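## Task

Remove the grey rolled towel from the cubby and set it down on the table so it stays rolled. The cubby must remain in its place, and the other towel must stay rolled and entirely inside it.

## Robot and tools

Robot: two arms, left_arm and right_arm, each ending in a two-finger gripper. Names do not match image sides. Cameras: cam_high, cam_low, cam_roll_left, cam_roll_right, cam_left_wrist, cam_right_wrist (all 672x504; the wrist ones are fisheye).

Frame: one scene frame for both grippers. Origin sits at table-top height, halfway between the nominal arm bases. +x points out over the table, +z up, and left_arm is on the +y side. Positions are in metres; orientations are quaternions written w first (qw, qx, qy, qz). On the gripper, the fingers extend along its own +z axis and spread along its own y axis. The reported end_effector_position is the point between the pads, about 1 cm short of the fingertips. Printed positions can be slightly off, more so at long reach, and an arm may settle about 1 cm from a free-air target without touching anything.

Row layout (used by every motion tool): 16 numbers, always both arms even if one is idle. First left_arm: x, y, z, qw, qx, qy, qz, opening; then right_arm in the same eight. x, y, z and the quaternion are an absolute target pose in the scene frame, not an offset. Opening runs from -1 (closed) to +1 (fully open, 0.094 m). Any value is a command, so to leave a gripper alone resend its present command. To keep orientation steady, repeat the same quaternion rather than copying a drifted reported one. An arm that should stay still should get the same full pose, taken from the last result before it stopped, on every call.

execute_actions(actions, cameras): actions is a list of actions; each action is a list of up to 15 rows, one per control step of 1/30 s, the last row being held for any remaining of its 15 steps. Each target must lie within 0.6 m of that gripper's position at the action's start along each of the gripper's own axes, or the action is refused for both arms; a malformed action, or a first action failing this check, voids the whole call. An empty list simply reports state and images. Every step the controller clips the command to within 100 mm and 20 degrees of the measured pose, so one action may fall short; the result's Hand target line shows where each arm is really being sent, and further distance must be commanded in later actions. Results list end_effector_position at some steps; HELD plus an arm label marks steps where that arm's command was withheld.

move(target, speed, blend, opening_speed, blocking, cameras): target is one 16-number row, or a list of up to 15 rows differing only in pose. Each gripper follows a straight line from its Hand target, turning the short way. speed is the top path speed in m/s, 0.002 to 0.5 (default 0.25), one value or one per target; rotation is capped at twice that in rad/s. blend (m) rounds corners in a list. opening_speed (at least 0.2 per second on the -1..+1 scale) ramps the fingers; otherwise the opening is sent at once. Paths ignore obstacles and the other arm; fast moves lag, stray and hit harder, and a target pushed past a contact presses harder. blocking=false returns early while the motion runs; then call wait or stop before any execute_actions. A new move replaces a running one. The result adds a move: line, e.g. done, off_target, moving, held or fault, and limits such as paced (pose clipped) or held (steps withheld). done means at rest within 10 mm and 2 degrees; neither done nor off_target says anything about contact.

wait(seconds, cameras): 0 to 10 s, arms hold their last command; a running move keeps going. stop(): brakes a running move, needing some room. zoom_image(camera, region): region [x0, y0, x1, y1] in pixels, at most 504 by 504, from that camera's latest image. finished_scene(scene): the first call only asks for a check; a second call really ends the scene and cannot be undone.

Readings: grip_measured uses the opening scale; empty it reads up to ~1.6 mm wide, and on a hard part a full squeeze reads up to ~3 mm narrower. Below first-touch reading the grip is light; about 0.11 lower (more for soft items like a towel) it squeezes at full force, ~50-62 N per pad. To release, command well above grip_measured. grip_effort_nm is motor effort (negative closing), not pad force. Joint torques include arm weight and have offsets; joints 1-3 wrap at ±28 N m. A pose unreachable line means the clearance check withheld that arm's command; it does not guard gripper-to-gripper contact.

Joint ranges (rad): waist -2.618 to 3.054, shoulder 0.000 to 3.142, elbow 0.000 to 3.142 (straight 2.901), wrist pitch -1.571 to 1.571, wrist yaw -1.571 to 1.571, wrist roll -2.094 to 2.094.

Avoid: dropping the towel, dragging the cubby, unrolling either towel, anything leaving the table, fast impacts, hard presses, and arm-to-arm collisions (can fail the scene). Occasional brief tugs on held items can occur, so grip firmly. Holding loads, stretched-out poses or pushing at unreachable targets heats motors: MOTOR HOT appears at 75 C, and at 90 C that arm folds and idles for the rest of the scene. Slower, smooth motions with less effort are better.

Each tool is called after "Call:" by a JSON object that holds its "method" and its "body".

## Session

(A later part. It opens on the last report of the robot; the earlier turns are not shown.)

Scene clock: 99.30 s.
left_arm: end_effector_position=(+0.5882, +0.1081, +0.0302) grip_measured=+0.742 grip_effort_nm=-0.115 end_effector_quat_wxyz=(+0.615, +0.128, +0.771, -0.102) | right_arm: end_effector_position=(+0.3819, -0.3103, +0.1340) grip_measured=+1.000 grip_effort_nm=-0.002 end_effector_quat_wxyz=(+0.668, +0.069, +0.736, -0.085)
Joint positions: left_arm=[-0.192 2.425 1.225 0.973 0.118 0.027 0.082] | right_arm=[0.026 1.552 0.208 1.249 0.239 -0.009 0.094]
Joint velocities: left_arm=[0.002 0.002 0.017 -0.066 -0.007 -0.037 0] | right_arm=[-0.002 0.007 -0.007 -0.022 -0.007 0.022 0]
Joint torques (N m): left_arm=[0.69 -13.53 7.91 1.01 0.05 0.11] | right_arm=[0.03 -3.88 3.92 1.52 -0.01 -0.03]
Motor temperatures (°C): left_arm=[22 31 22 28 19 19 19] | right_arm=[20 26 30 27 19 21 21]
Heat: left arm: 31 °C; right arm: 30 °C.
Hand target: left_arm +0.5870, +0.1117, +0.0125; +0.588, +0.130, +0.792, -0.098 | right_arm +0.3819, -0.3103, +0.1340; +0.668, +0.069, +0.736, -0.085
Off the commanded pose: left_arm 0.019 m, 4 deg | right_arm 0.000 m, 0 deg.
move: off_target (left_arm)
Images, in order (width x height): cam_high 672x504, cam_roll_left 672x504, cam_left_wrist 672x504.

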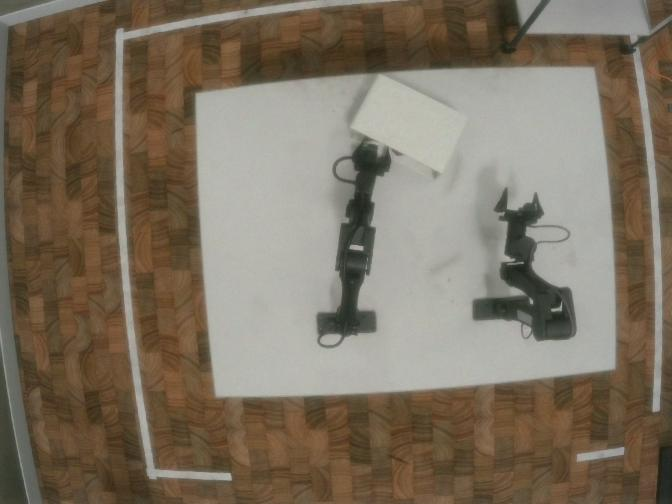

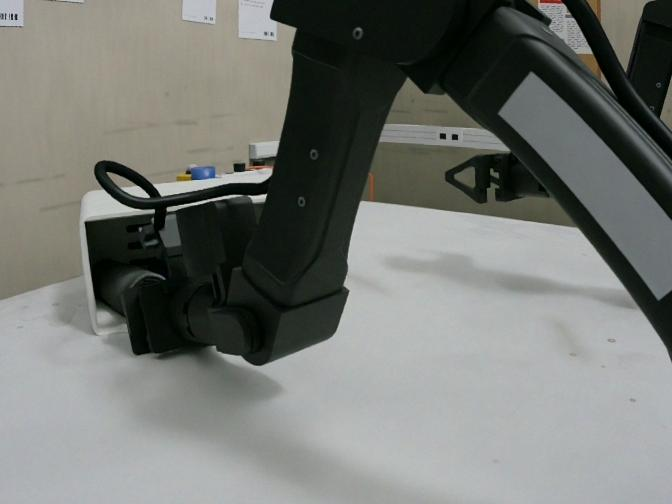

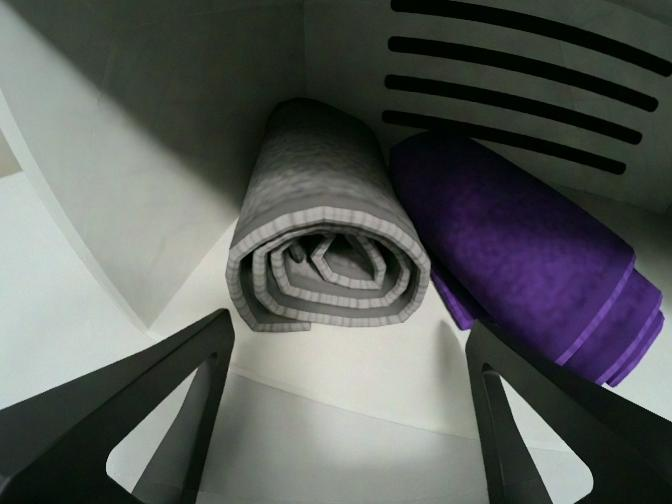

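Call:
{"method": "move", "body": {"target": [[0.612,0.104,0.018,0.6009,0.1294,0.7831,-0.0993,0.74,0.3819,-0.3103,0.1340,0.668,0.069,0.736,-0.085,1.0]], "speed": 0.05, "cameras": ["cam_high","cam_left_wrist","cam_roll_left"]}}

Call:
{"method": "zoom_image", "body": {"camera": "cam_roll_left", "region": [60, 170, 260, 380]}}

Call:
{"method": "zoom_image", "body": {"camera": "cam_high", "region": [320, 90, 460, 230]}}

Scene clock: 101.03 s.
left_arm: end_effector_position=(+0.6080, +0.1039, +0.0342) grip_measured=+0.742 grip_effort_nm=-0.120 end_effector_quat_wxyz=(+0.613, +0.128, +0.773, -0.102) | right_arm: end_effector_position=(+0.3819, -0.3103, +0.1340) grip_measured=+1.000 grip_effort_nm=-0.007 end_effector_quat_wxyz=(+0.668, +0.069, +0.736, -0.085)
Joint positions: left_arm=[-0.192 2.455 1.333 0.89 0.118 0.027 0.082] | right_arm=[0.026 1.552 0.208 1.249 0.239 -0.009 0.094]
Joint velocities: left_arm=[-0.017 0.002 -0.002 0.007 0.037 0.007 0] | right_arm=[-0.012 0.012 -0.012 -0.022 0.037 0.007 0]
Joint torques (N m): left_arm=[0.32 -11.82 9.7 1.55 -0.01 0.06] | right_arm=[0.05 -3.88 3.93 1.52 -0.02 -0.03]
Motor temperatures (°C): left_arm=[22 31 22 28 19 19 19] | right_arm=[20 26 30 27 19 21 21]
Heat: left arm: 31 °C; right arm: 30 °C.
Hand target: left_arm +0.6108, +0.1042, +0.0182; +0.601, +0.129, +0.783, -0.099 | right_arm +0.3819, -0.3103, +0.1340; +0.668, +0.069, +0.736, -0.085
Off the commanded pose: left_arm 0.017 m, 2 deg | right_arm 0.000 m, 0 deg.
move: off_target (left_arm)
Images, in order (width x height): cam_high 672x504, cam_roll_left 672x504, cam_left_wrist 672x504.

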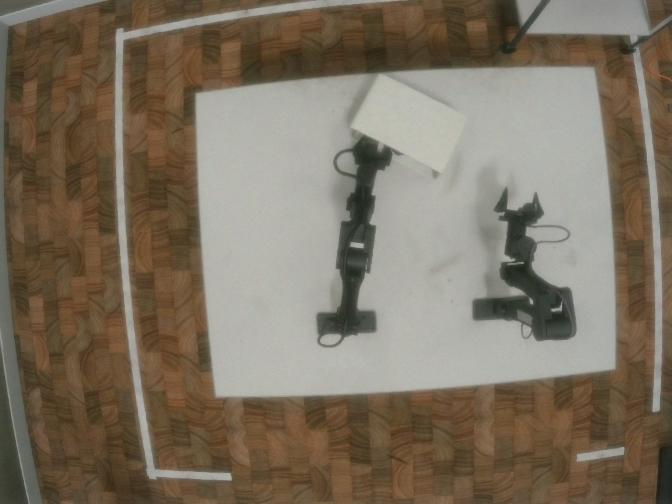

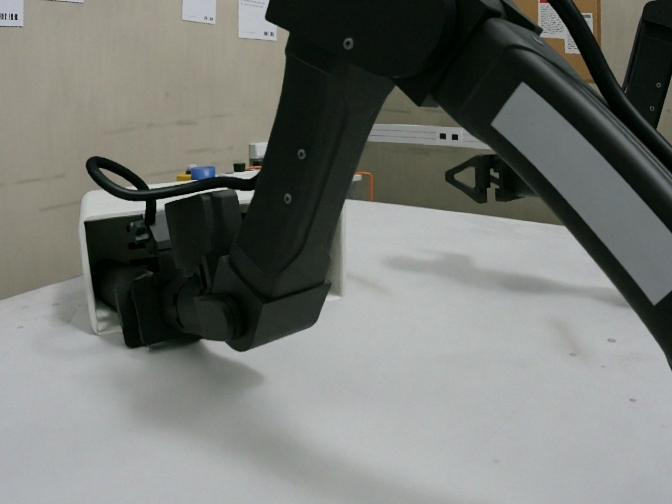

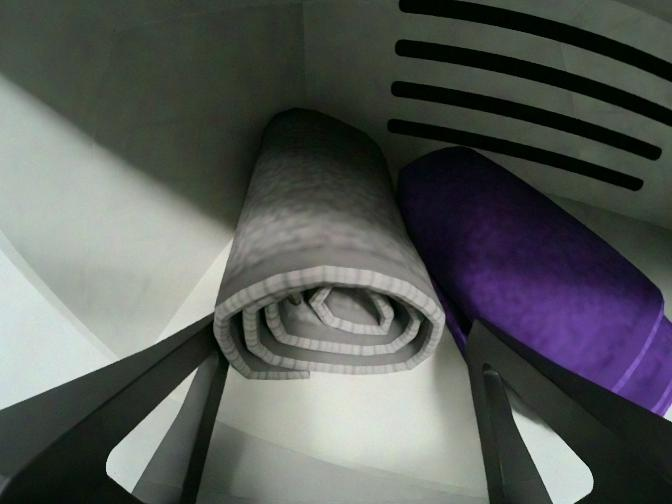

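Scaled by 2.400 from the camera's 672x504 image, which has a finer 960x720 frame.

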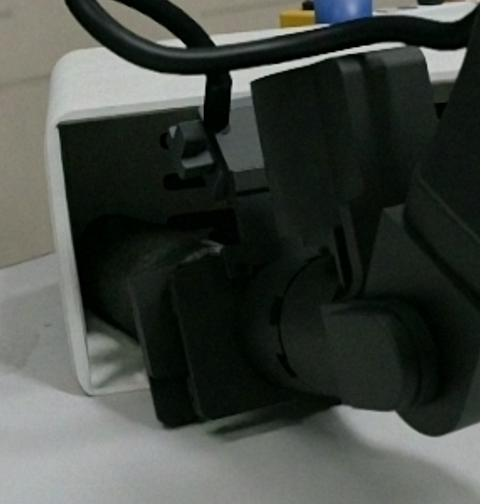

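Scaled by 3.600 from the camera's 672x504 image, which has a finer 960x720 frame.

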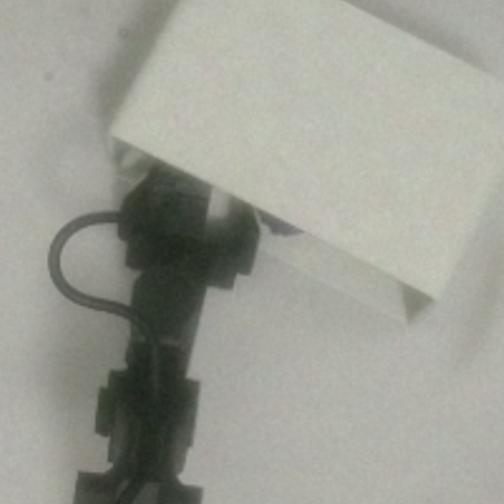

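Call:
{"method": "move", "body": {"target": [[0.606,0.106,0.006,0.5914,0.1304,0.7900,-0.0977,0.74,0.3819,-0.3103,0.1340,0.668,0.069,0.736,-0.085,1.0]], "speed": 0.05, "cameras": ["cam_high","cam_left_wrist","cam_roll_left"]}}

Call:
{"method": "zoom_image", "body": {"camera": "cam_roll_left", "region": [60, 170, 260, 380]}}

Scene clock: 102.33 s.
left_arm: end_effector_position=(+0.6076, +0.1040, +0.0315) grip_measured=+0.742 grip_effort_nm=-0.115 end_effector_quat_wxyz=(+0.611, +0.128, +0.775, -0.102) | right_arm: end_effector_position=(+0.3819, -0.3103, +0.1340) grip_measured=+1.000 grip_effort_nm=0.002 end_effector_quat_wxyz=(+0.668, +0.069, +0.736, -0.085)
Joint positions: left_arm=[-0.192 2.46 1.333 0.89 0.118 0.027 0.082] | right_arm=[0.026 1.552 0.208 1.249 0.239 -0.009 0.094]
Joint velocities: left_arm=[-0.002 0.002 -0.012 -0.007 -0.051 0.037 0] | right_arm=[-0.002 0.007 -0.007 -0.022 0.007 -0.066 0]
Joint torques (N m): left_arm=[0.29 -11.67 7.43 1.61 0 0.09] | right_arm=[0.05 -3.88 3.92 1.52 -0.01 -0.03]
Motor temperatures (°C): left_arm=[22 31 22 28 19 19 19] | right_arm=[20 26 30 27 19 21 21]
Heat: left arm: 31 °C; right arm: 30 °C.
Hand target: left_arm +0.6047, +0.1063, +0.0065; +0.591, +0.130, +0.790, -0.098 | right_arm +0.3819, -0.3103, +0.1340; +0.668, +0.069, +0.736, -0.085
Off the commanded pose: left_arm 0.026 m, 3 deg | right_arm 0.000 m, 0 deg.
move: off_target (left_arm)
Images, in order (width x height): cam_high 672x504, cam_roll_left 672x504, cam_left_wrist 672x504.

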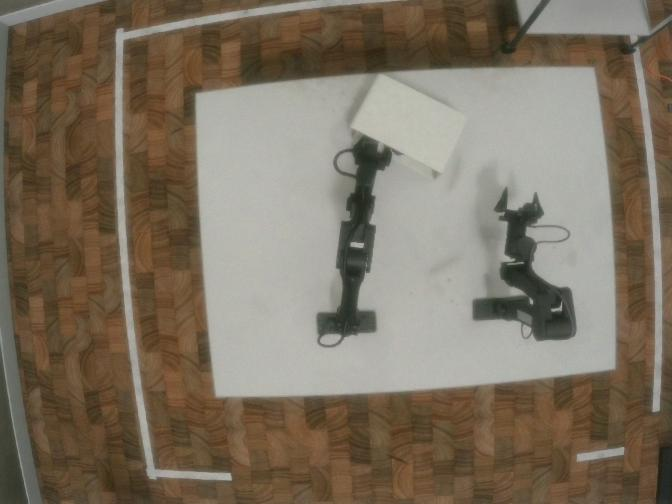

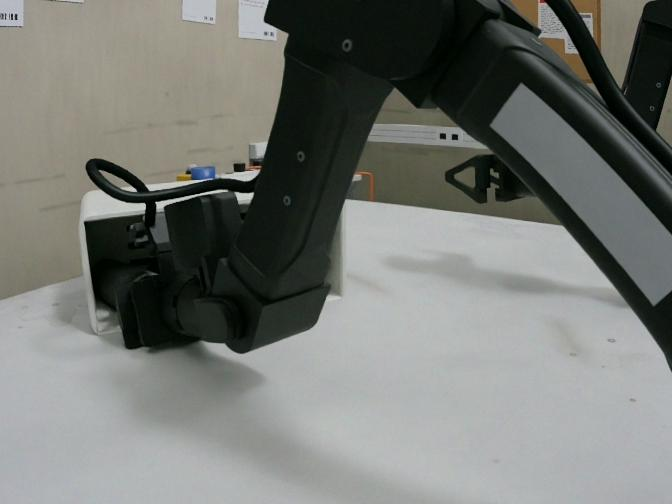

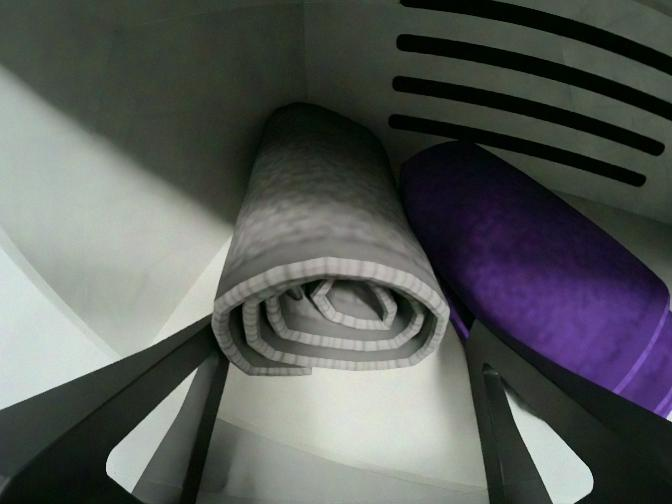

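Scaled by 2.400 from the camera's 672x504 image, which has a finer 960x720 frame.

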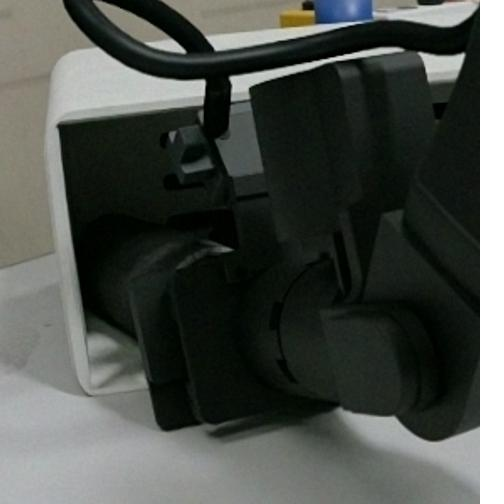

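Call:
{"method": "move", "body": {"target": [[0.6225,0.1055,0.014,0.6009,0.1294,0.7831,-0.0993,0.78,0.3819,-0.3103,0.1340,0.668,0.069,0.736,-0.085,1.0]], "speed": 0.04, "cameras": ["cam_high","cam_left_wrist","cam_roll_left"]}}

Call:
{"method": "zoom_image", "body": {"camera": "cam_roll_left", "region": [60, 170, 260, 380]}}

Call:
{"method": "zoom_image", "body": {"camera": "cam_high", "region": [320, 90, 460, 230]}}

Scene clock: 104.07 s.
left_arm: end_effector_position=(+0.6177, +0.1019, +0.0329) grip_measured=+0.778 grip_effort_nm=0.100 end_effector_quat_wxyz=(+0.615, +0.128, +0.771, -0.102) | right_arm: end_effector_position=(+0.3819, -0.3103, +0.1340) grip_measured=+1.000 grip_effort_nm=0.002 end_effector_quat_wxyz=(+0.668, +0.069, +0.736, -0.085)
Joint positions: left_arm=[-0.192 2.487 1.387 0.875 0.118 0.027 0.084] | right_arm=[0.026 1.552 0.208 1.249 0.239 -0.009 0.094]
Joint velocities: left_arm=[0.017 0.012 -0.002 -0.007 0.007 -0.051 -0.001] | right_arm=[0.012 -0.007 0.007 -0.051 -0.007 0.081 0]
Joint torques (N m): left_arm=[0.92 -11.9 10.07 1.49 0.09 0.08] | right_arm=[0.02 -3.89 3.93 1.52 -0.01 -0.03]
Motor temperatures (°C): left_arm=[22 31 22 28 19 19 19] | right_arm=[20 26 30 27 19 21 21]
Heat: left arm: 31 °C; right arm: 30 °C.
Hand target: left_arm +0.6210, +0.1058, +0.0143; +0.601, +0.129, +0.783, -0.099 | right_arm +0.3819, -0.3103, +0.1340; +0.668, +0.069, +0.736, -0.085
Off the commanded pose: left_arm 0.020 m, 2 deg | right_arm 0.000 m, 0 deg.
move: off_target (left_arm)
Images, in order (width x height): cam_high 672x504, cam_roll_left 672x504, cam_left_wrist 672x504.

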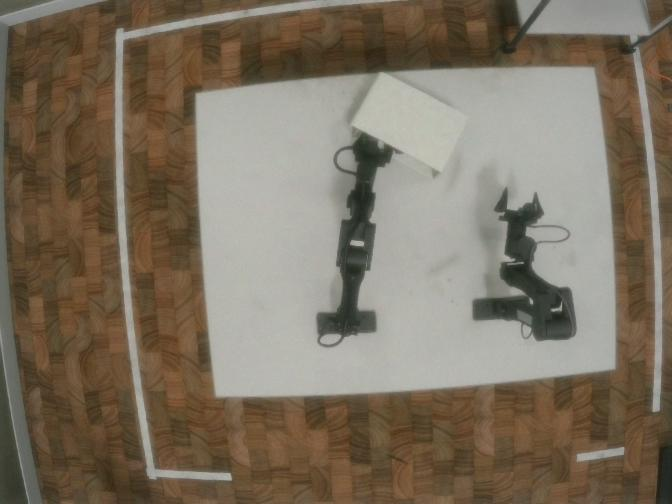

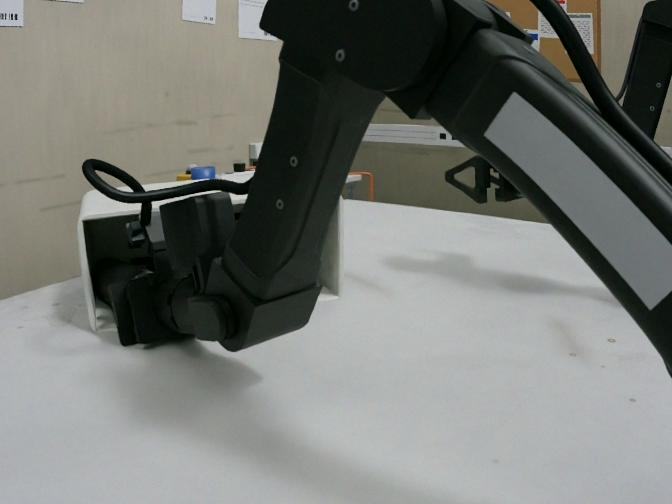

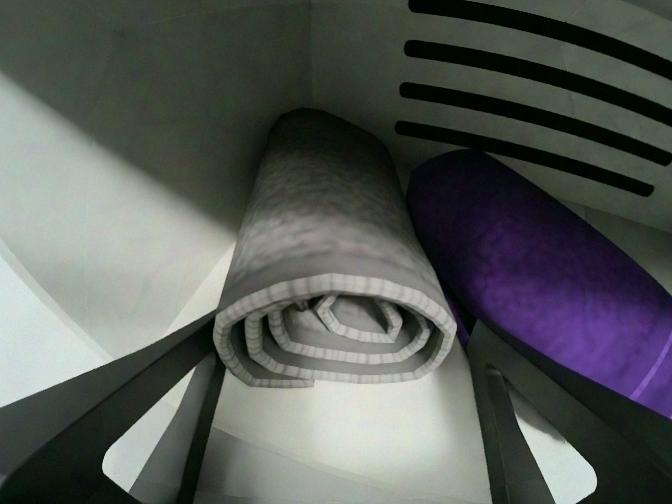

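Scaled by 2.400 from the camera's 672x504 image, which has a finer 960x720 frame.

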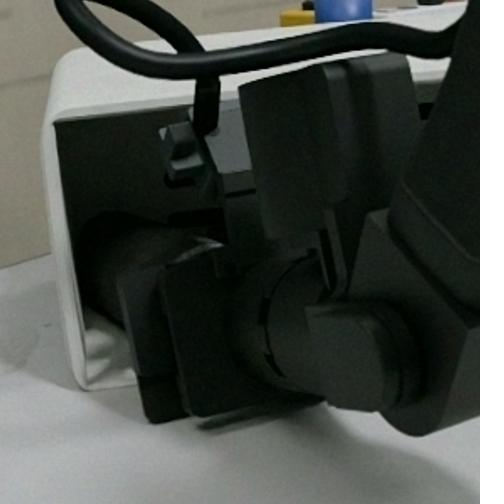

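Scaled by 3.600 from the camera's 672x504 image, which has a finer 960x720 frame.

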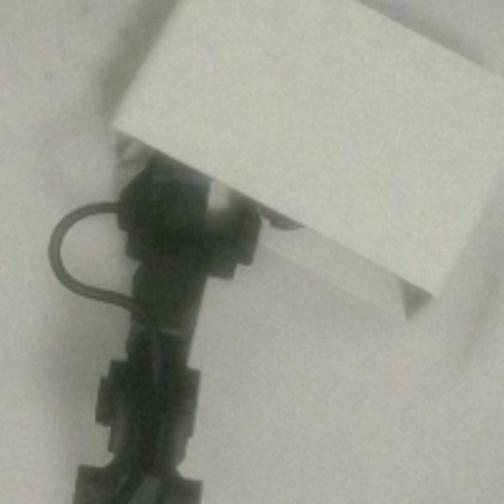

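Call:
{"method": "zoom_image", "body": {"camera": "cam_left_wrist", "region": [160, 250, 330, 410]}}

Call:
{"method": "zoom_image", "body": {"camera": "cam_left_wrist", "region": [380, 250, 550, 410]}}

Scaled by 2.965 from the camera's 672x504 image, which has a finer 960x720 frame.

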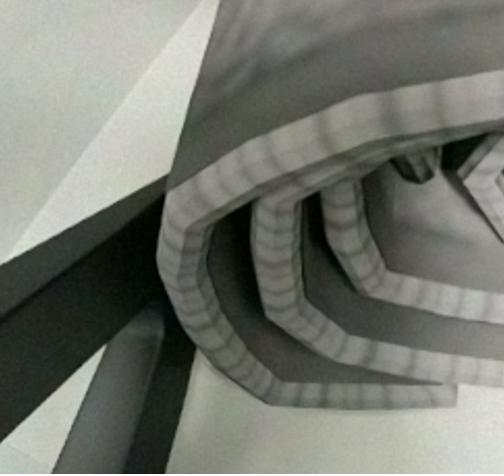

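Scaled by 2.965 from the camera's 672x504 image, which has a finer 960x720 frame.

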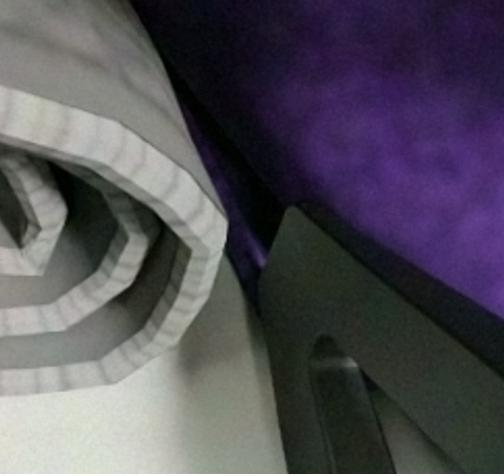

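Call:
{"method": "move", "body": {"target": [[0.6385,0.1005,0.012,0.6009,0.1294,0.7831,-0.0993,0.78,0.3819,-0.3103,0.1340,0.668,0.069,0.736,-0.085,1.0]], "speed": 0.04, "cameras": ["cam_high","cam_left_wrist"]}}

Call:
{"method": "zoom_image", "body": {"camera": "cam_high", "region": [320, 90, 460, 230]}}

Scene clock: 106.13 s.
left_arm: end_effector_position=(+0.6345, +0.0984, +0.0339) grip_measured=+0.778 grip_effort_nm=0.095 end_effector_quat_wxyz=(+0.618, +0.128, +0.769, -0.102) | right_arm: end_effector_position=(+0.3819, -0.3103, +0.1340) grip_measured=+1.000 grip_effort_nm=0.002 end_effector_quat_wxyz=(+0.668, +0.069, +0.736, -0.085)
Joint positions: left_arm=[-0.192 2.532 1.484 0.829 0.118 0.027 0.084] | right_arm=[0.026 1.552 0.208 1.249 0.239 -0.009 0.094]
Joint velocities: left_arm=[0.012 -0.012 -0.007 -0.037 -0.022 0.081 0] | right_arm=[-0.007 0.007 -0.012 -0.007 -0.007 -0.007 0]
Joint torques (N m): left_arm=[0.57 -12.26 10.22 1.43 0.04 0.07] | right_arm=[0.03 -3.89 3.93 1.53 -0.02 -0.03]
Motor temperatures (°C): left_arm=[22 31 22 28 19 19 19] | right_arm=[20 26 30 27 19 21 21]
Heat: left arm: 31 °C; right arm: 30 °C.
Hand target: left_arm +0.6366, +0.1008, +0.0123; +0.601, +0.129, +0.783, -0.100 | right_arm +0.3819, -0.3103, +0.1340; +0.668, +0.069, +0.736, -0.085
Off the commanded pose: left_arm 0.022 m, 3 deg | right_arm 0.000 m, 0 deg.
move: off_target (left_arm)
Images, in order (width x height): cam_high 672x504, cam_left_wrist 672x504.

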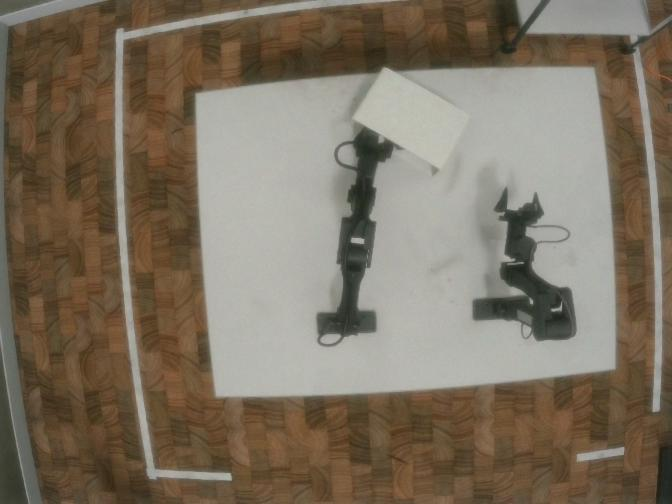

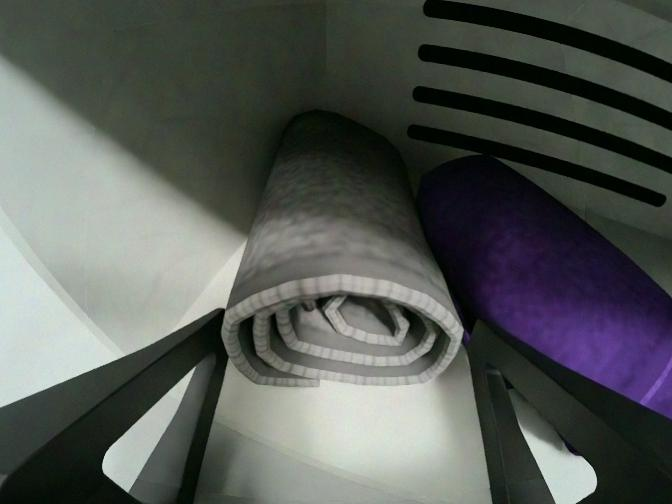

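Scaled by 3.600 from the camera's 672x504 image, which has a finer 960x720 frame.

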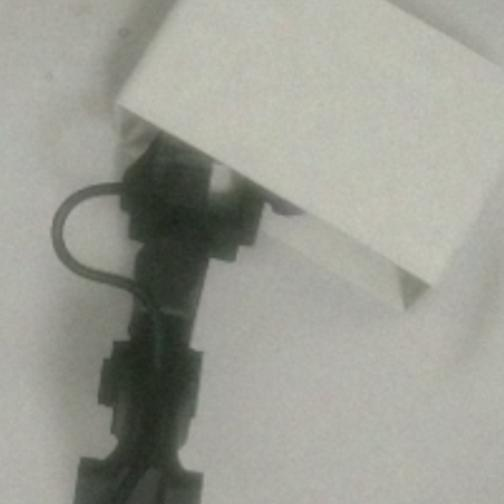

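Call:
{"method": "move", "body": {"target": [[0.6365,0.1005,0.014,0.6009,0.1294,0.7831,-0.0993,0.4,0.3819,-0.3103,0.1340,0.668,0.069,0.736,-0.085,1.0]], "speed": 0.04, "opening_speed": 0.5, "cameras": ["cam_high","cam_left_wrist"]}}

Call:
{"method": "zoom_image", "body": {"camera": "cam_left_wrist", "region": [130, 230, 530, 480]}}

Scene clock: 107.60 s.
left_arm: end_effector_position=(+0.6345, +0.0984, +0.0338) grip_measured=+0.402 grip_effort_nm=-0.115 end_effector_quat_wxyz=(+0.618, +0.128, +0.769, -0.102) | right_arm: end_effector_position=(+0.3819, -0.3103, +0.1340) grip_measured=+1.000 grip_effort_nm=-0.002 end_effector_quat_wxyz=(+0.668, +0.069, +0.736, -0.085)
Joint positions: left_arm=[-0.192 2.532 1.484 0.828 0.118 0.027 0.066] | right_arm=[0.026 1.552 0.208 1.249 0.239 -0.009 0.094]
Joint velocities: left_arm=[-0.002 -0.002 0.027 0.007 0.022 0.007 0.001] | right_arm=[0.007 -0.007 -0.007 -0.022 0.007 -0.11 0]
Joint torques (N m): left_arm=[0.5 -13.04 9.33 1.47 0.03 0.07] | right_arm=[0.02 -3.89 3.9 1.52 -0.01 -0.03]
Motor temperatures (°C): left_arm=[22 32 22 28 19 19 19] | right_arm=[20 26 30 27 19 21 21]
Heat: left arm: 32 °C; right arm: 30 °C.
Hand target: left_arm +0.6353, +0.1008, +0.0145; +0.601, +0.129, +0.783, -0.100 | right_arm +0.3819, -0.3103, +0.1340; +0.668, +0.069, +0.736, -0.085
Off the commanded pose: left_arm 0.020 m, 3 deg | right_arm 0.000 m, 0 deg.
move: off_target (left_arm)
Images, in order (width x height): cam_high 672x504, cam_left_wrist 672x504.

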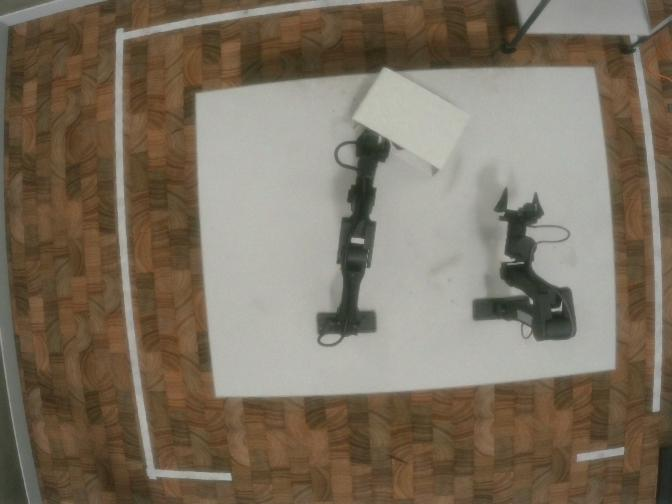

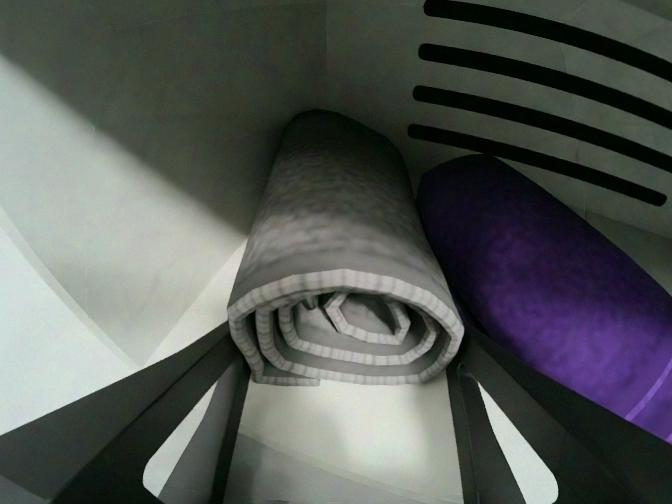

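Scaled by 1.260 from the camera's 672x504 image, which has a finer 960x720 frame.

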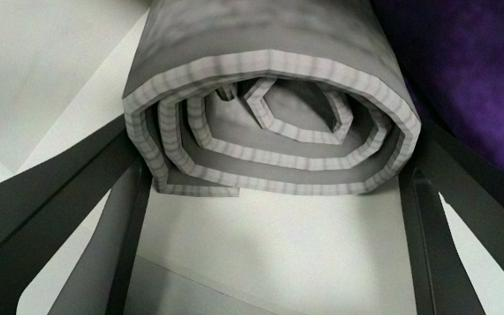

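Call:
{"method": "move", "body": {"target": [[0.6365,0.1005,0.014,0.6009,0.1294,0.7831,-0.0993,0.05,0.3819,-0.3103,0.1340,0.668,0.069,0.736,-0.085,1.0]], "speed": 0.04, "opening_speed": 0.4, "cameras": ["cam_high","cam_left_wrist"]}}

Call:
{"method": "zoom_image", "body": {"camera": "cam_left_wrist", "region": [130, 230, 530, 480]}}

Scene clock: 109.43 s.
left_arm: end_effector_position=(+0.6345, +0.0984, +0.0337) grip_measured=+0.052 grip_effort_nm=-0.125 end_effector_quat_wxyz=(+0.618, +0.128, +0.769, -0.102) | right_arm: end_effector_position=(+0.3819, -0.3103, +0.1340) grip_measured=+1.000 grip_effort_nm=0.002 end_effector_quat_wxyz=(+0.668, +0.069, +0.736, -0.085)
Joint positions: left_arm=[-0.192 2.532 1.484 0.827 0.118 0.027 0.049] | right_arm=[0.026 1.552 0.208 1.249 0.239 -0.009 0.094]
Joint velocities: left_arm=[-0.002 0.002 0.007 0.007 0.022 -0.051 0] | right_arm=[-0.012 0.012 -0.012 -0.037 -0.066 0.007 0]
Joint torques (N m): left_arm=[0.5 -13.04 9.32 1.47 0.04 0.06] | right_arm=[0.03 -3.89 3.92 1.52 -0.01 -0.03]
Motor temperatures (°C): left_arm=[22 32 22 28 19 19 19] | right_arm=[20 26 30 27 19 21 21]
Heat: left arm: 32 °C; right arm: 30 °C.
Hand target: left_arm +0.6352, +0.1008, +0.0144; +0.601, +0.129, +0.783, -0.100 | right_arm +0.3819, -0.3103, +0.1340; +0.668, +0.069, +0.736, -0.085
Off the commanded pose: left_arm 0.020 m, 2 deg | right_arm 0.000 m, 0 deg.
move: off_target (left_arm)
Images, in order (width x height): cam_high 672x504, cam_left_wrist 672x504.

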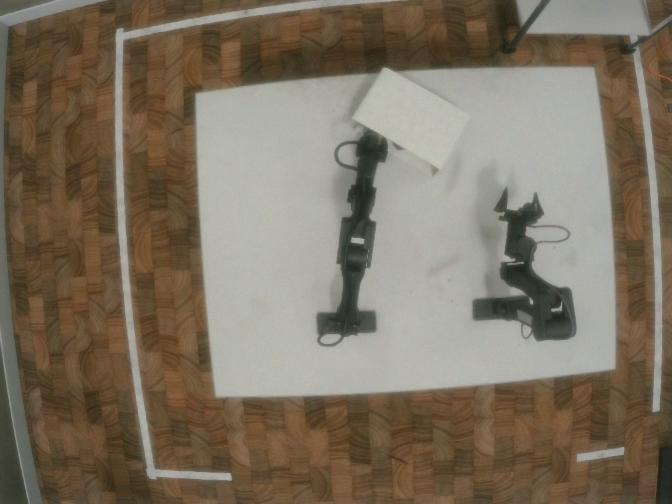

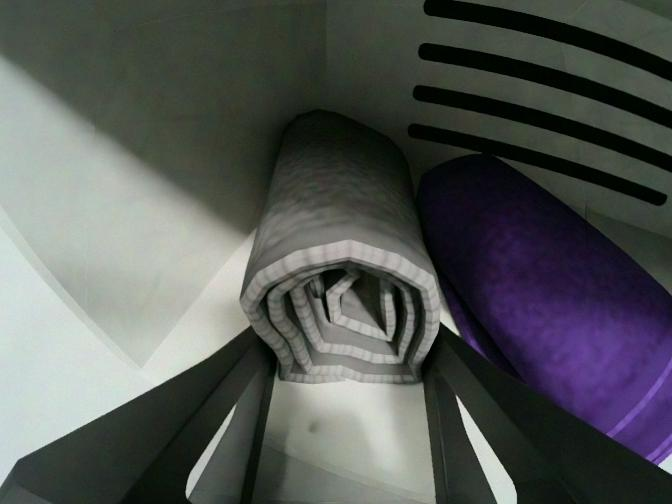

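Scaled by 1.260 from the camera's 672x504 image, which has a finer 960x720 frame.

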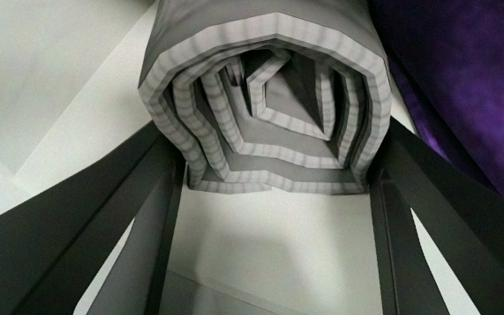

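Call:
{"method": "move", "body": {"target": [[0.6365,0.1005,0.014,0.6009,0.1294,0.7831,-0.0993,-0.2,0.3819,-0.3103,0.1340,0.668,0.069,0.736,-0.085,1.0]], "speed": 0.04, "opening_speed": 0.4, "cameras": ["cam_left_wrist"]}}

Call:
{"method": "zoom_image", "body": {"camera": "cam_left_wrist", "region": [130, 230, 530, 480]}}

Scene clock: 110.67 s.
left_arm: end_effector_position=(+0.6345, +0.0984, +0.0337) grip_measured=-0.198 grip_effort_nm=-0.139 end_effector_quat_wxyz=(+0.618, +0.128, +0.769, -0.102) | right_arm: end_effector_position=(+0.3819, -0.3103, +0.1340) grip_measured=+1.000 grip_effort_nm=-0.002 end_effector_quat_wxyz=(+0.668, +0.069, +0.736, -0.085)
Joint positions: left_arm=[-0.192 2.532 1.484 0.827 0.118 0.027 0.038] | right_arm=[0.026 1.552 0.208 1.249 0.239 -0.009 0.094]
Joint velocities: left_arm=[0.012 -0.017 -0.017 -0.022 -0.051 0.022 0] | right_arm=[-0.002 0.017 -0.012 -0.051 -0.037 0.007 0]
Joint torques (N m): left_arm=[0.5 -13.04 9.32 1.47 0.03 0.07] | right_arm=[0.02 -3.89 3.92 1.52 -0.02 -0.03]
Motor temperatures (°C): left_arm=[22 32 22 28 19 19 19] | right_arm=[20 26 30 27 19 21 21]
Heat: left arm: 32 °C; right arm: 30 °C.
Hand target: left_arm +0.6352, +0.1008, +0.0144; +0.601, +0.129, +0.783, -0.100 | right_arm +0.3819, -0.3103, +0.1340; +0.668, +0.069, +0.736, -0.085
Off the commanded pose: left_arm 0.020 m, 2 deg | right_arm 0.000 m, 0 deg.
move: off_target (left_arm)
Images, in order (width x height): cam_left_wrist 672x504.

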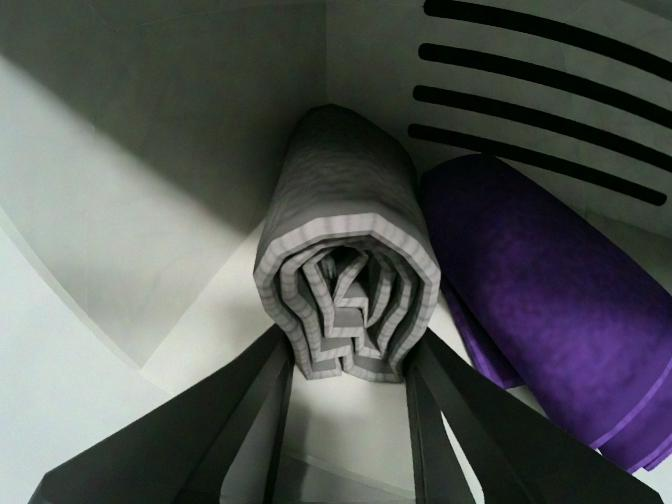

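Scaled by 1.260 from the camera's 672x504 image, which has a finer 960x720 frame.

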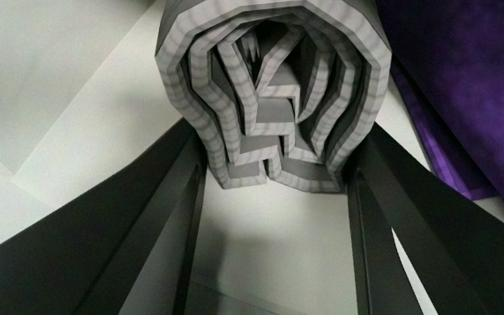

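Call:
{"method": "move", "body": {"target": [[0.589,0.114,0.018,0.6009,0.1294,0.7831,-0.0993,-0.35,0.3819,-0.3103,0.1340,0.668,0.069,0.736,-0.085,1.0]], "speed": 0.05, "cameras": ["cam_high","cam_left_wrist"]}}

Call:
{"method": "zoom_image", "body": {"camera": "cam_high", "region": [320, 90, 460, 230]}}

Scene clock: 112.80 s.
left_arm: end_effector_position=(+0.5978, +0.1091, +0.0321) grip_measured=-0.348 grip_effort_nm=-0.120 end_effector_quat_wxyz=(+0.625, +0.126, +0.764, -0.101) | right_arm: end_effector_position=(+0.3819, -0.3103, +0.1340) grip_measured=+1.000 grip_effort_nm=-0.002 end_effector_quat_wxyz=(+0.668, +0.069, +0.736, -0.085)
Joint positions: left_arm=[-0.187 2.454 1.269 0.984 0.118 0.027 0.031] | right_arm=[0.026 1.552 0.208 1.249 0.239 -0.009 0.094]
Joint velocities: left_arm=[-0.002 0.002 -0.007 0.022 0.037 0.022 -0.001] | right_arm=[-0.007 0.002 0.012 -0.007 -0.022 0.007 0]
Joint torques (N m): left_arm=[0.9 -15.98 3.77 1.29 0.13 0.08] | right_arm=[0.05 -3.89 3.9 1.53 -0.02 -0.03]
Motor temperatures (°C): left_arm=[22 33 22 28 19 19 19] | right_arm=[20 26 30 27 19 21 21]
Heat: left arm: 33 °C; right arm: 30 °C.
Hand target: left_arm +0.5892, +0.1142, +0.0183; +0.601, +0.129, +0.782, -0.100 | right_arm +0.3819, -0.3103, +0.1340; +0.668, +0.069, +0.736, -0.085
Off the commanded pose: left_arm 0.017 m, 4 deg | right_arm 0.000 m, 0 deg.
move: off_target (left_arm)
Images, in order (width x height): cam_high 672x504, cam_left_wrist 672x504.

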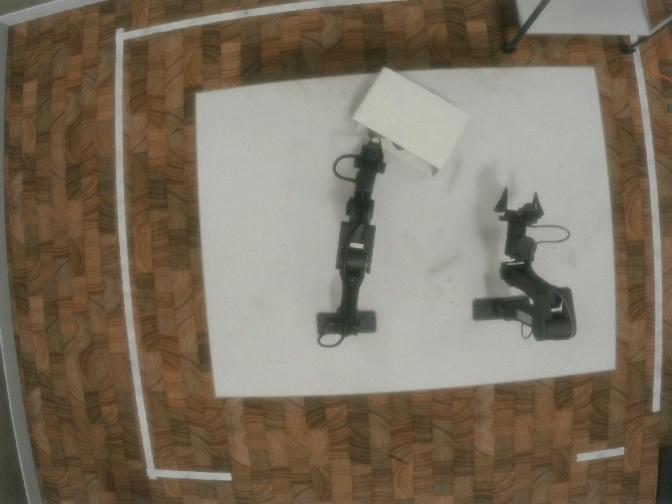

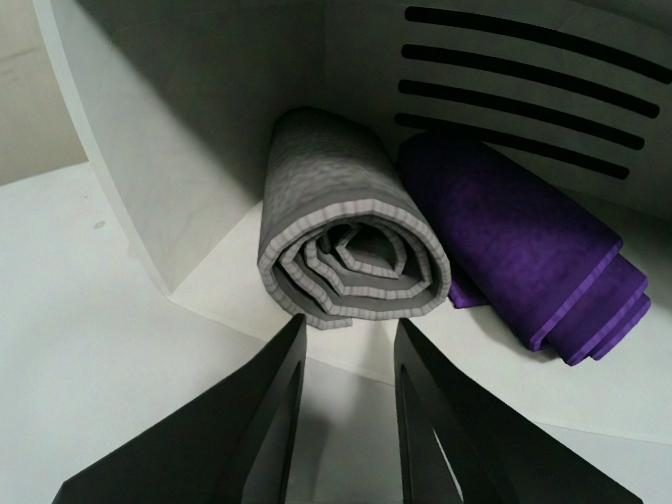

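Scaled by 3.600 from the camera's 672x504 image, which has a finer 960x720 frame.

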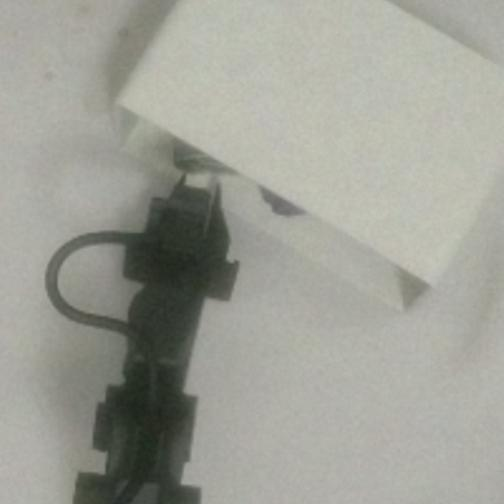

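Call:
{"method": "move", "body": {"target": [[0.590,0.110,0.024,0.6009,0.1294,0.7831,-0.0993,0.75,0.3819,-0.3103,0.1340,0.668,0.069,0.736,-0.085,1.0],[0.597,0.105,0.028,0.6051,0.0864,0.7886,-0.0663,0.75,0.3819,-0.3103,0.1340,0.668,0.069,0.736,-0.085,1.0]], "speed": 0.05, "cameras": ["cam_high","cam_left_wrist"]}}

Call:
{"method": "zoom_image", "body": {"camera": "cam_left_wrist", "region": [130, 150, 570, 480]}}

Scene clock: 115.53 s.
left_arm: end_effector_position=(+0.5983, +0.1091, +0.0312) grip_measured=+0.748 grip_effort_nm=0.095 end_effector_quat_wxyz=(+0.623, +0.087, +0.774, -0.069) | right_arm: end_effector_position=(+0.3819, -0.3103, +0.1340) grip_measured=+1.000 grip_effort_nm=0.002 end_effector_quat_wxyz=(+0.668, +0.069, +0.736, -0.085)
Joint positions: left_arm=[-0.227 2.447 1.269 0.964 -0.019 -0.003 0.082] | right_arm=[0.026 1.552 0.208 1.249 0.239 -0.009 0.094]
Joint velocities: left_arm=[0.007 -0.007 -0.002 -0.007 -0.007 0.051 0] | right_arm=[-0.002 -0.002 0.007 -0.037 -0.022 -0.066 0]
Joint torques (N m): left_arm=[-1.09 -16.17 7.47 1.06 -0.19 -0.04] | right_arm=[0.03 -3.9 3.9 1.52 -0.01 -0.03]
Motor temperatures (°C): left_arm=[22 33 22 28 19 19 19] | right_arm=[20 26 30 27 19 21 21]
Heat: left arm: 33 °C; right arm: 30 °C.
Hand target: left_arm +0.5969, +0.1049, +0.0278; +0.606, +0.086, +0.788, -0.067 | right_arm +0.3819, -0.3103, +0.1340; +0.668, +0.069, +0.736, -0.085
Off the commanded pose: left_arm 0.005 m, 3 deg | right_arm 0.000 m, 0 deg.
move: off_target (left_arm)
Images, in order (width x height): cam_high 672x504, cam_left_wrist 672x504.

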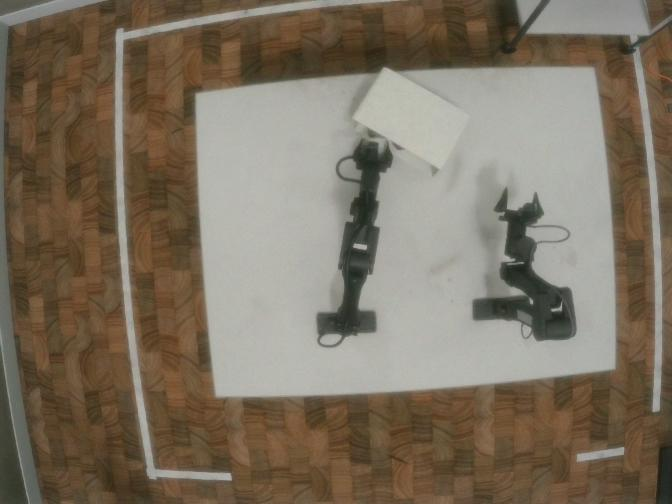

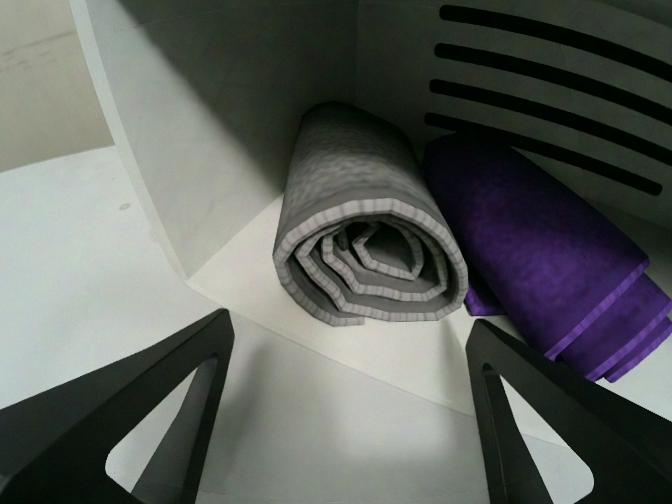

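Scaled by 1.145 from the camera's 672x504 image, which has a finer 960x720 frame.

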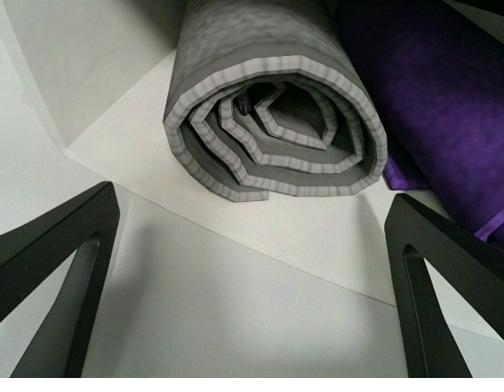

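Call:
{"method": "move", "body": {"target": [[0.601,0.0975,0.026,0.6051,0.0864,0.7886,-0.0663,0.75,0.3819,-0.3103,0.1340,0.668,0.069,0.736,-0.085,1.0],[0.620,0.0965,0.026,0.6051,0.0864,0.7886,-0.0663,0.75,0.3819,-0.3103,0.1340,0.668,0.069,0.736,-0.085,1.0]], "speed": 0.05, "cameras": ["cam_high","cam_left_wrist"]}}

Call:
{"method": "zoom_image", "body": {"camera": "cam_left_wrist", "region": [130, 150, 570, 480]}}

Call:
{"method": "zoom_image", "body": {"camera": "cam_high", "region": [320, 60, 460, 200]}}

Scene clock: 117.60 s.
left_arm: end_effector_position=(+0.6164, +0.0968, +0.0471) grip_measured=+0.748 grip_effort_nm=0.100 end_effector_quat_wxyz=(+0.622, +0.088, +0.775, -0.069) | right_arm: end_effector_position=(+0.3819, -0.3103, +0.1340) grip_measured=+1.000 grip_effort_nm=0.002 end_effector_quat_wxyz=(+0.668, +0.069, +0.736, -0.085)
Joint positions: left_arm=[-0.243 2.447 1.375 0.852 -0.034 -0.006 0.082] | right_arm=[0.026 1.552 0.208 1.249 0.239 -0.009 0.094]
Joint velocities: left_arm=[-0.007 -0.002 -0.017 -0.007 0.022 0.095 0] | right_arm=[-0.027 -0.007 0.022 0.051 -0.007 0.037 0]
Joint torques (N m): left_arm=[0.1 -11.58 9.96 1.51 -0.09 -0.03] | right_arm=[0.03 -3.88 3.92 1.52 -0.02 -0.03]
Motor temperatures (°C): left_arm=[22 33 22 28 19 19 19] | right_arm=[20 26 30 27 19 21 21]
Heat: left arm: 33 °C; right arm: 30 °C.
Hand target: left_arm +0.6184, +0.0969, +0.0263; +0.605, +0.086, +0.789, -0.067 | right_arm +0.3819, -0.3103, +0.1340; +0.668, +0.069, +0.736, -0.085
Off the commanded pose: left_arm 0.021 m, 2 deg | right_arm 0.000 m, 0 deg.
move: off_target (left_arm)
Images, in order (width x height): cam_high 672x504, cam_left_wrist 672x504.

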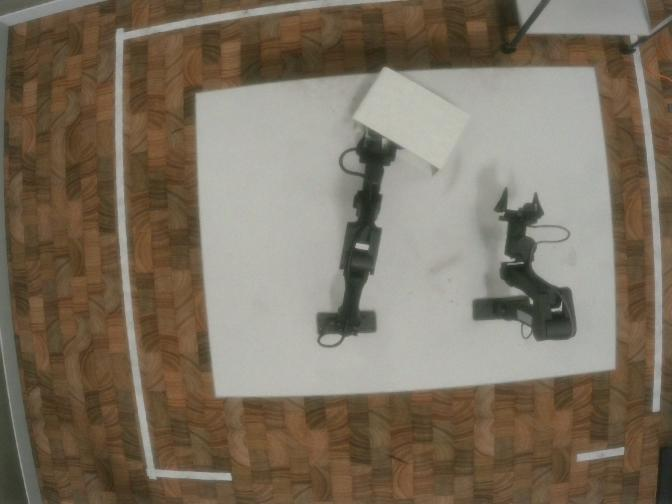

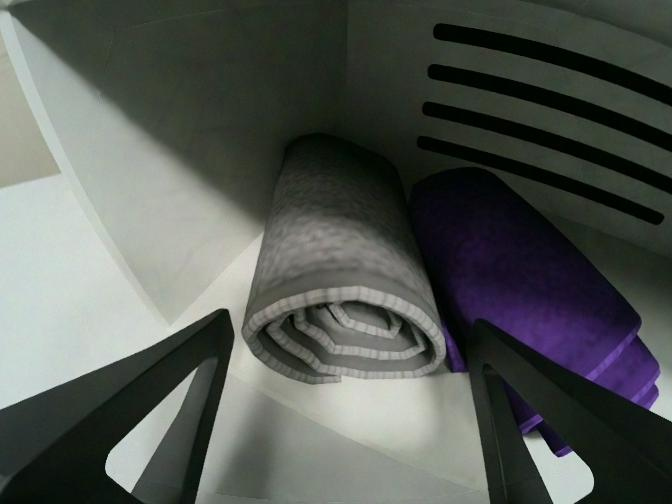

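Scaled by 1.145 from the camera's 672x504 image, which has a finer 960x720 frame.

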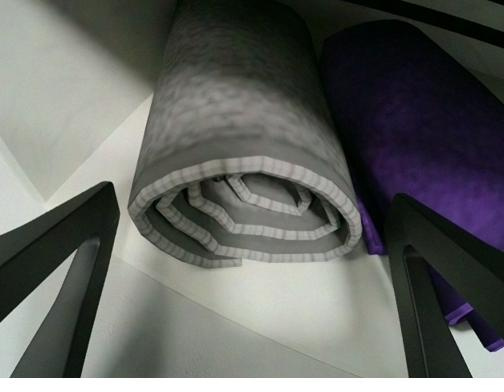

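Scaled by 3.600 from the camera's 672x504 image, which has a finer 960x720 frame.

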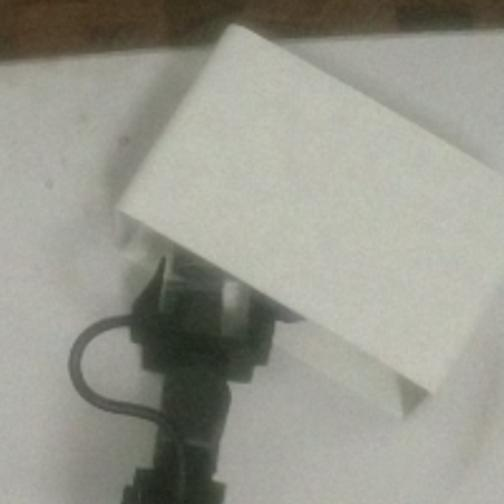

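Call:
{"method": "move", "body": {"target": [0.615,0.0965,0.012,0.6051,0.0864,0.7886,-0.0663,0.75,0.3819,-0.3103,0.1340,0.668,0.069,0.736,-0.085,1.0], "speed": 0.05, "cameras": ["cam_left_wrist"]}}

Scene clock: 119.43 s.
left_arm: end_effector_position=(+0.6148, +0.0972, +0.0317) grip_measured=+0.748 grip_effort_nm=0.105 end_effector_quat_wxyz=(+0.615, +0.088, +0.780, -0.069) | right_arm: end_effector_position=(+0.3819, -0.3103, +0.1340) grip_measured=+1.000 grip_effort_nm=0.002 end_effector_quat_wxyz=(+0.668, +0.069, +0.736, -0.085)
Joint positions: left_arm=[-0.243 2.478 1.375 0.867 -0.034 -0.008 0.082] | right_arm=[0.026 1.552 0.208 1.249 0.239 -0.009 0.094]
Joint velocities: left_arm=[-0.002 0.007 0.007 0.037 -0.051 0.022 -0.001] | right_arm=[0.002 0.007 0.007 -0.051 -0.037 -0.007 0]
Joint torques (N m): left_arm=[-0.28 -11.74 8.12 1.83 -0.11 -0.02] | right_arm=[0.03 -3.88 3.92 1.52 -0.02 -0.03]
Motor temperatures (°C): left_arm=[22 33 22 28 19 19 19] | right_arm=[20 26 30 27 19 21 21]
Heat: left arm: 33 °C; right arm: 30 °C.
Hand target: left_arm +0.6139, +0.0968, +0.0125; +0.605, +0.086, +0.789, -0.066 | right_arm +0.3819, -0.3103, +0.1340; +0.668, +0.069, +0.736, -0.085
Off the commanded pose: left_arm 0.020 m, 2 deg | right_arm 0.000 m, 0 deg.
move: off_target (left_arm)
Images, in order (width x height): cam_left_wrist 672x504.

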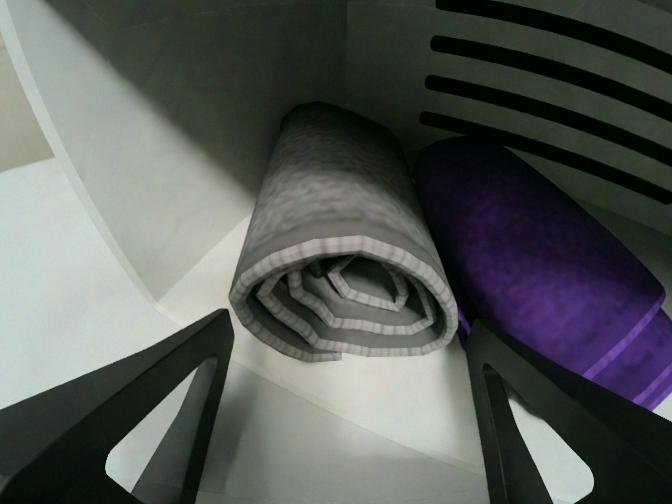

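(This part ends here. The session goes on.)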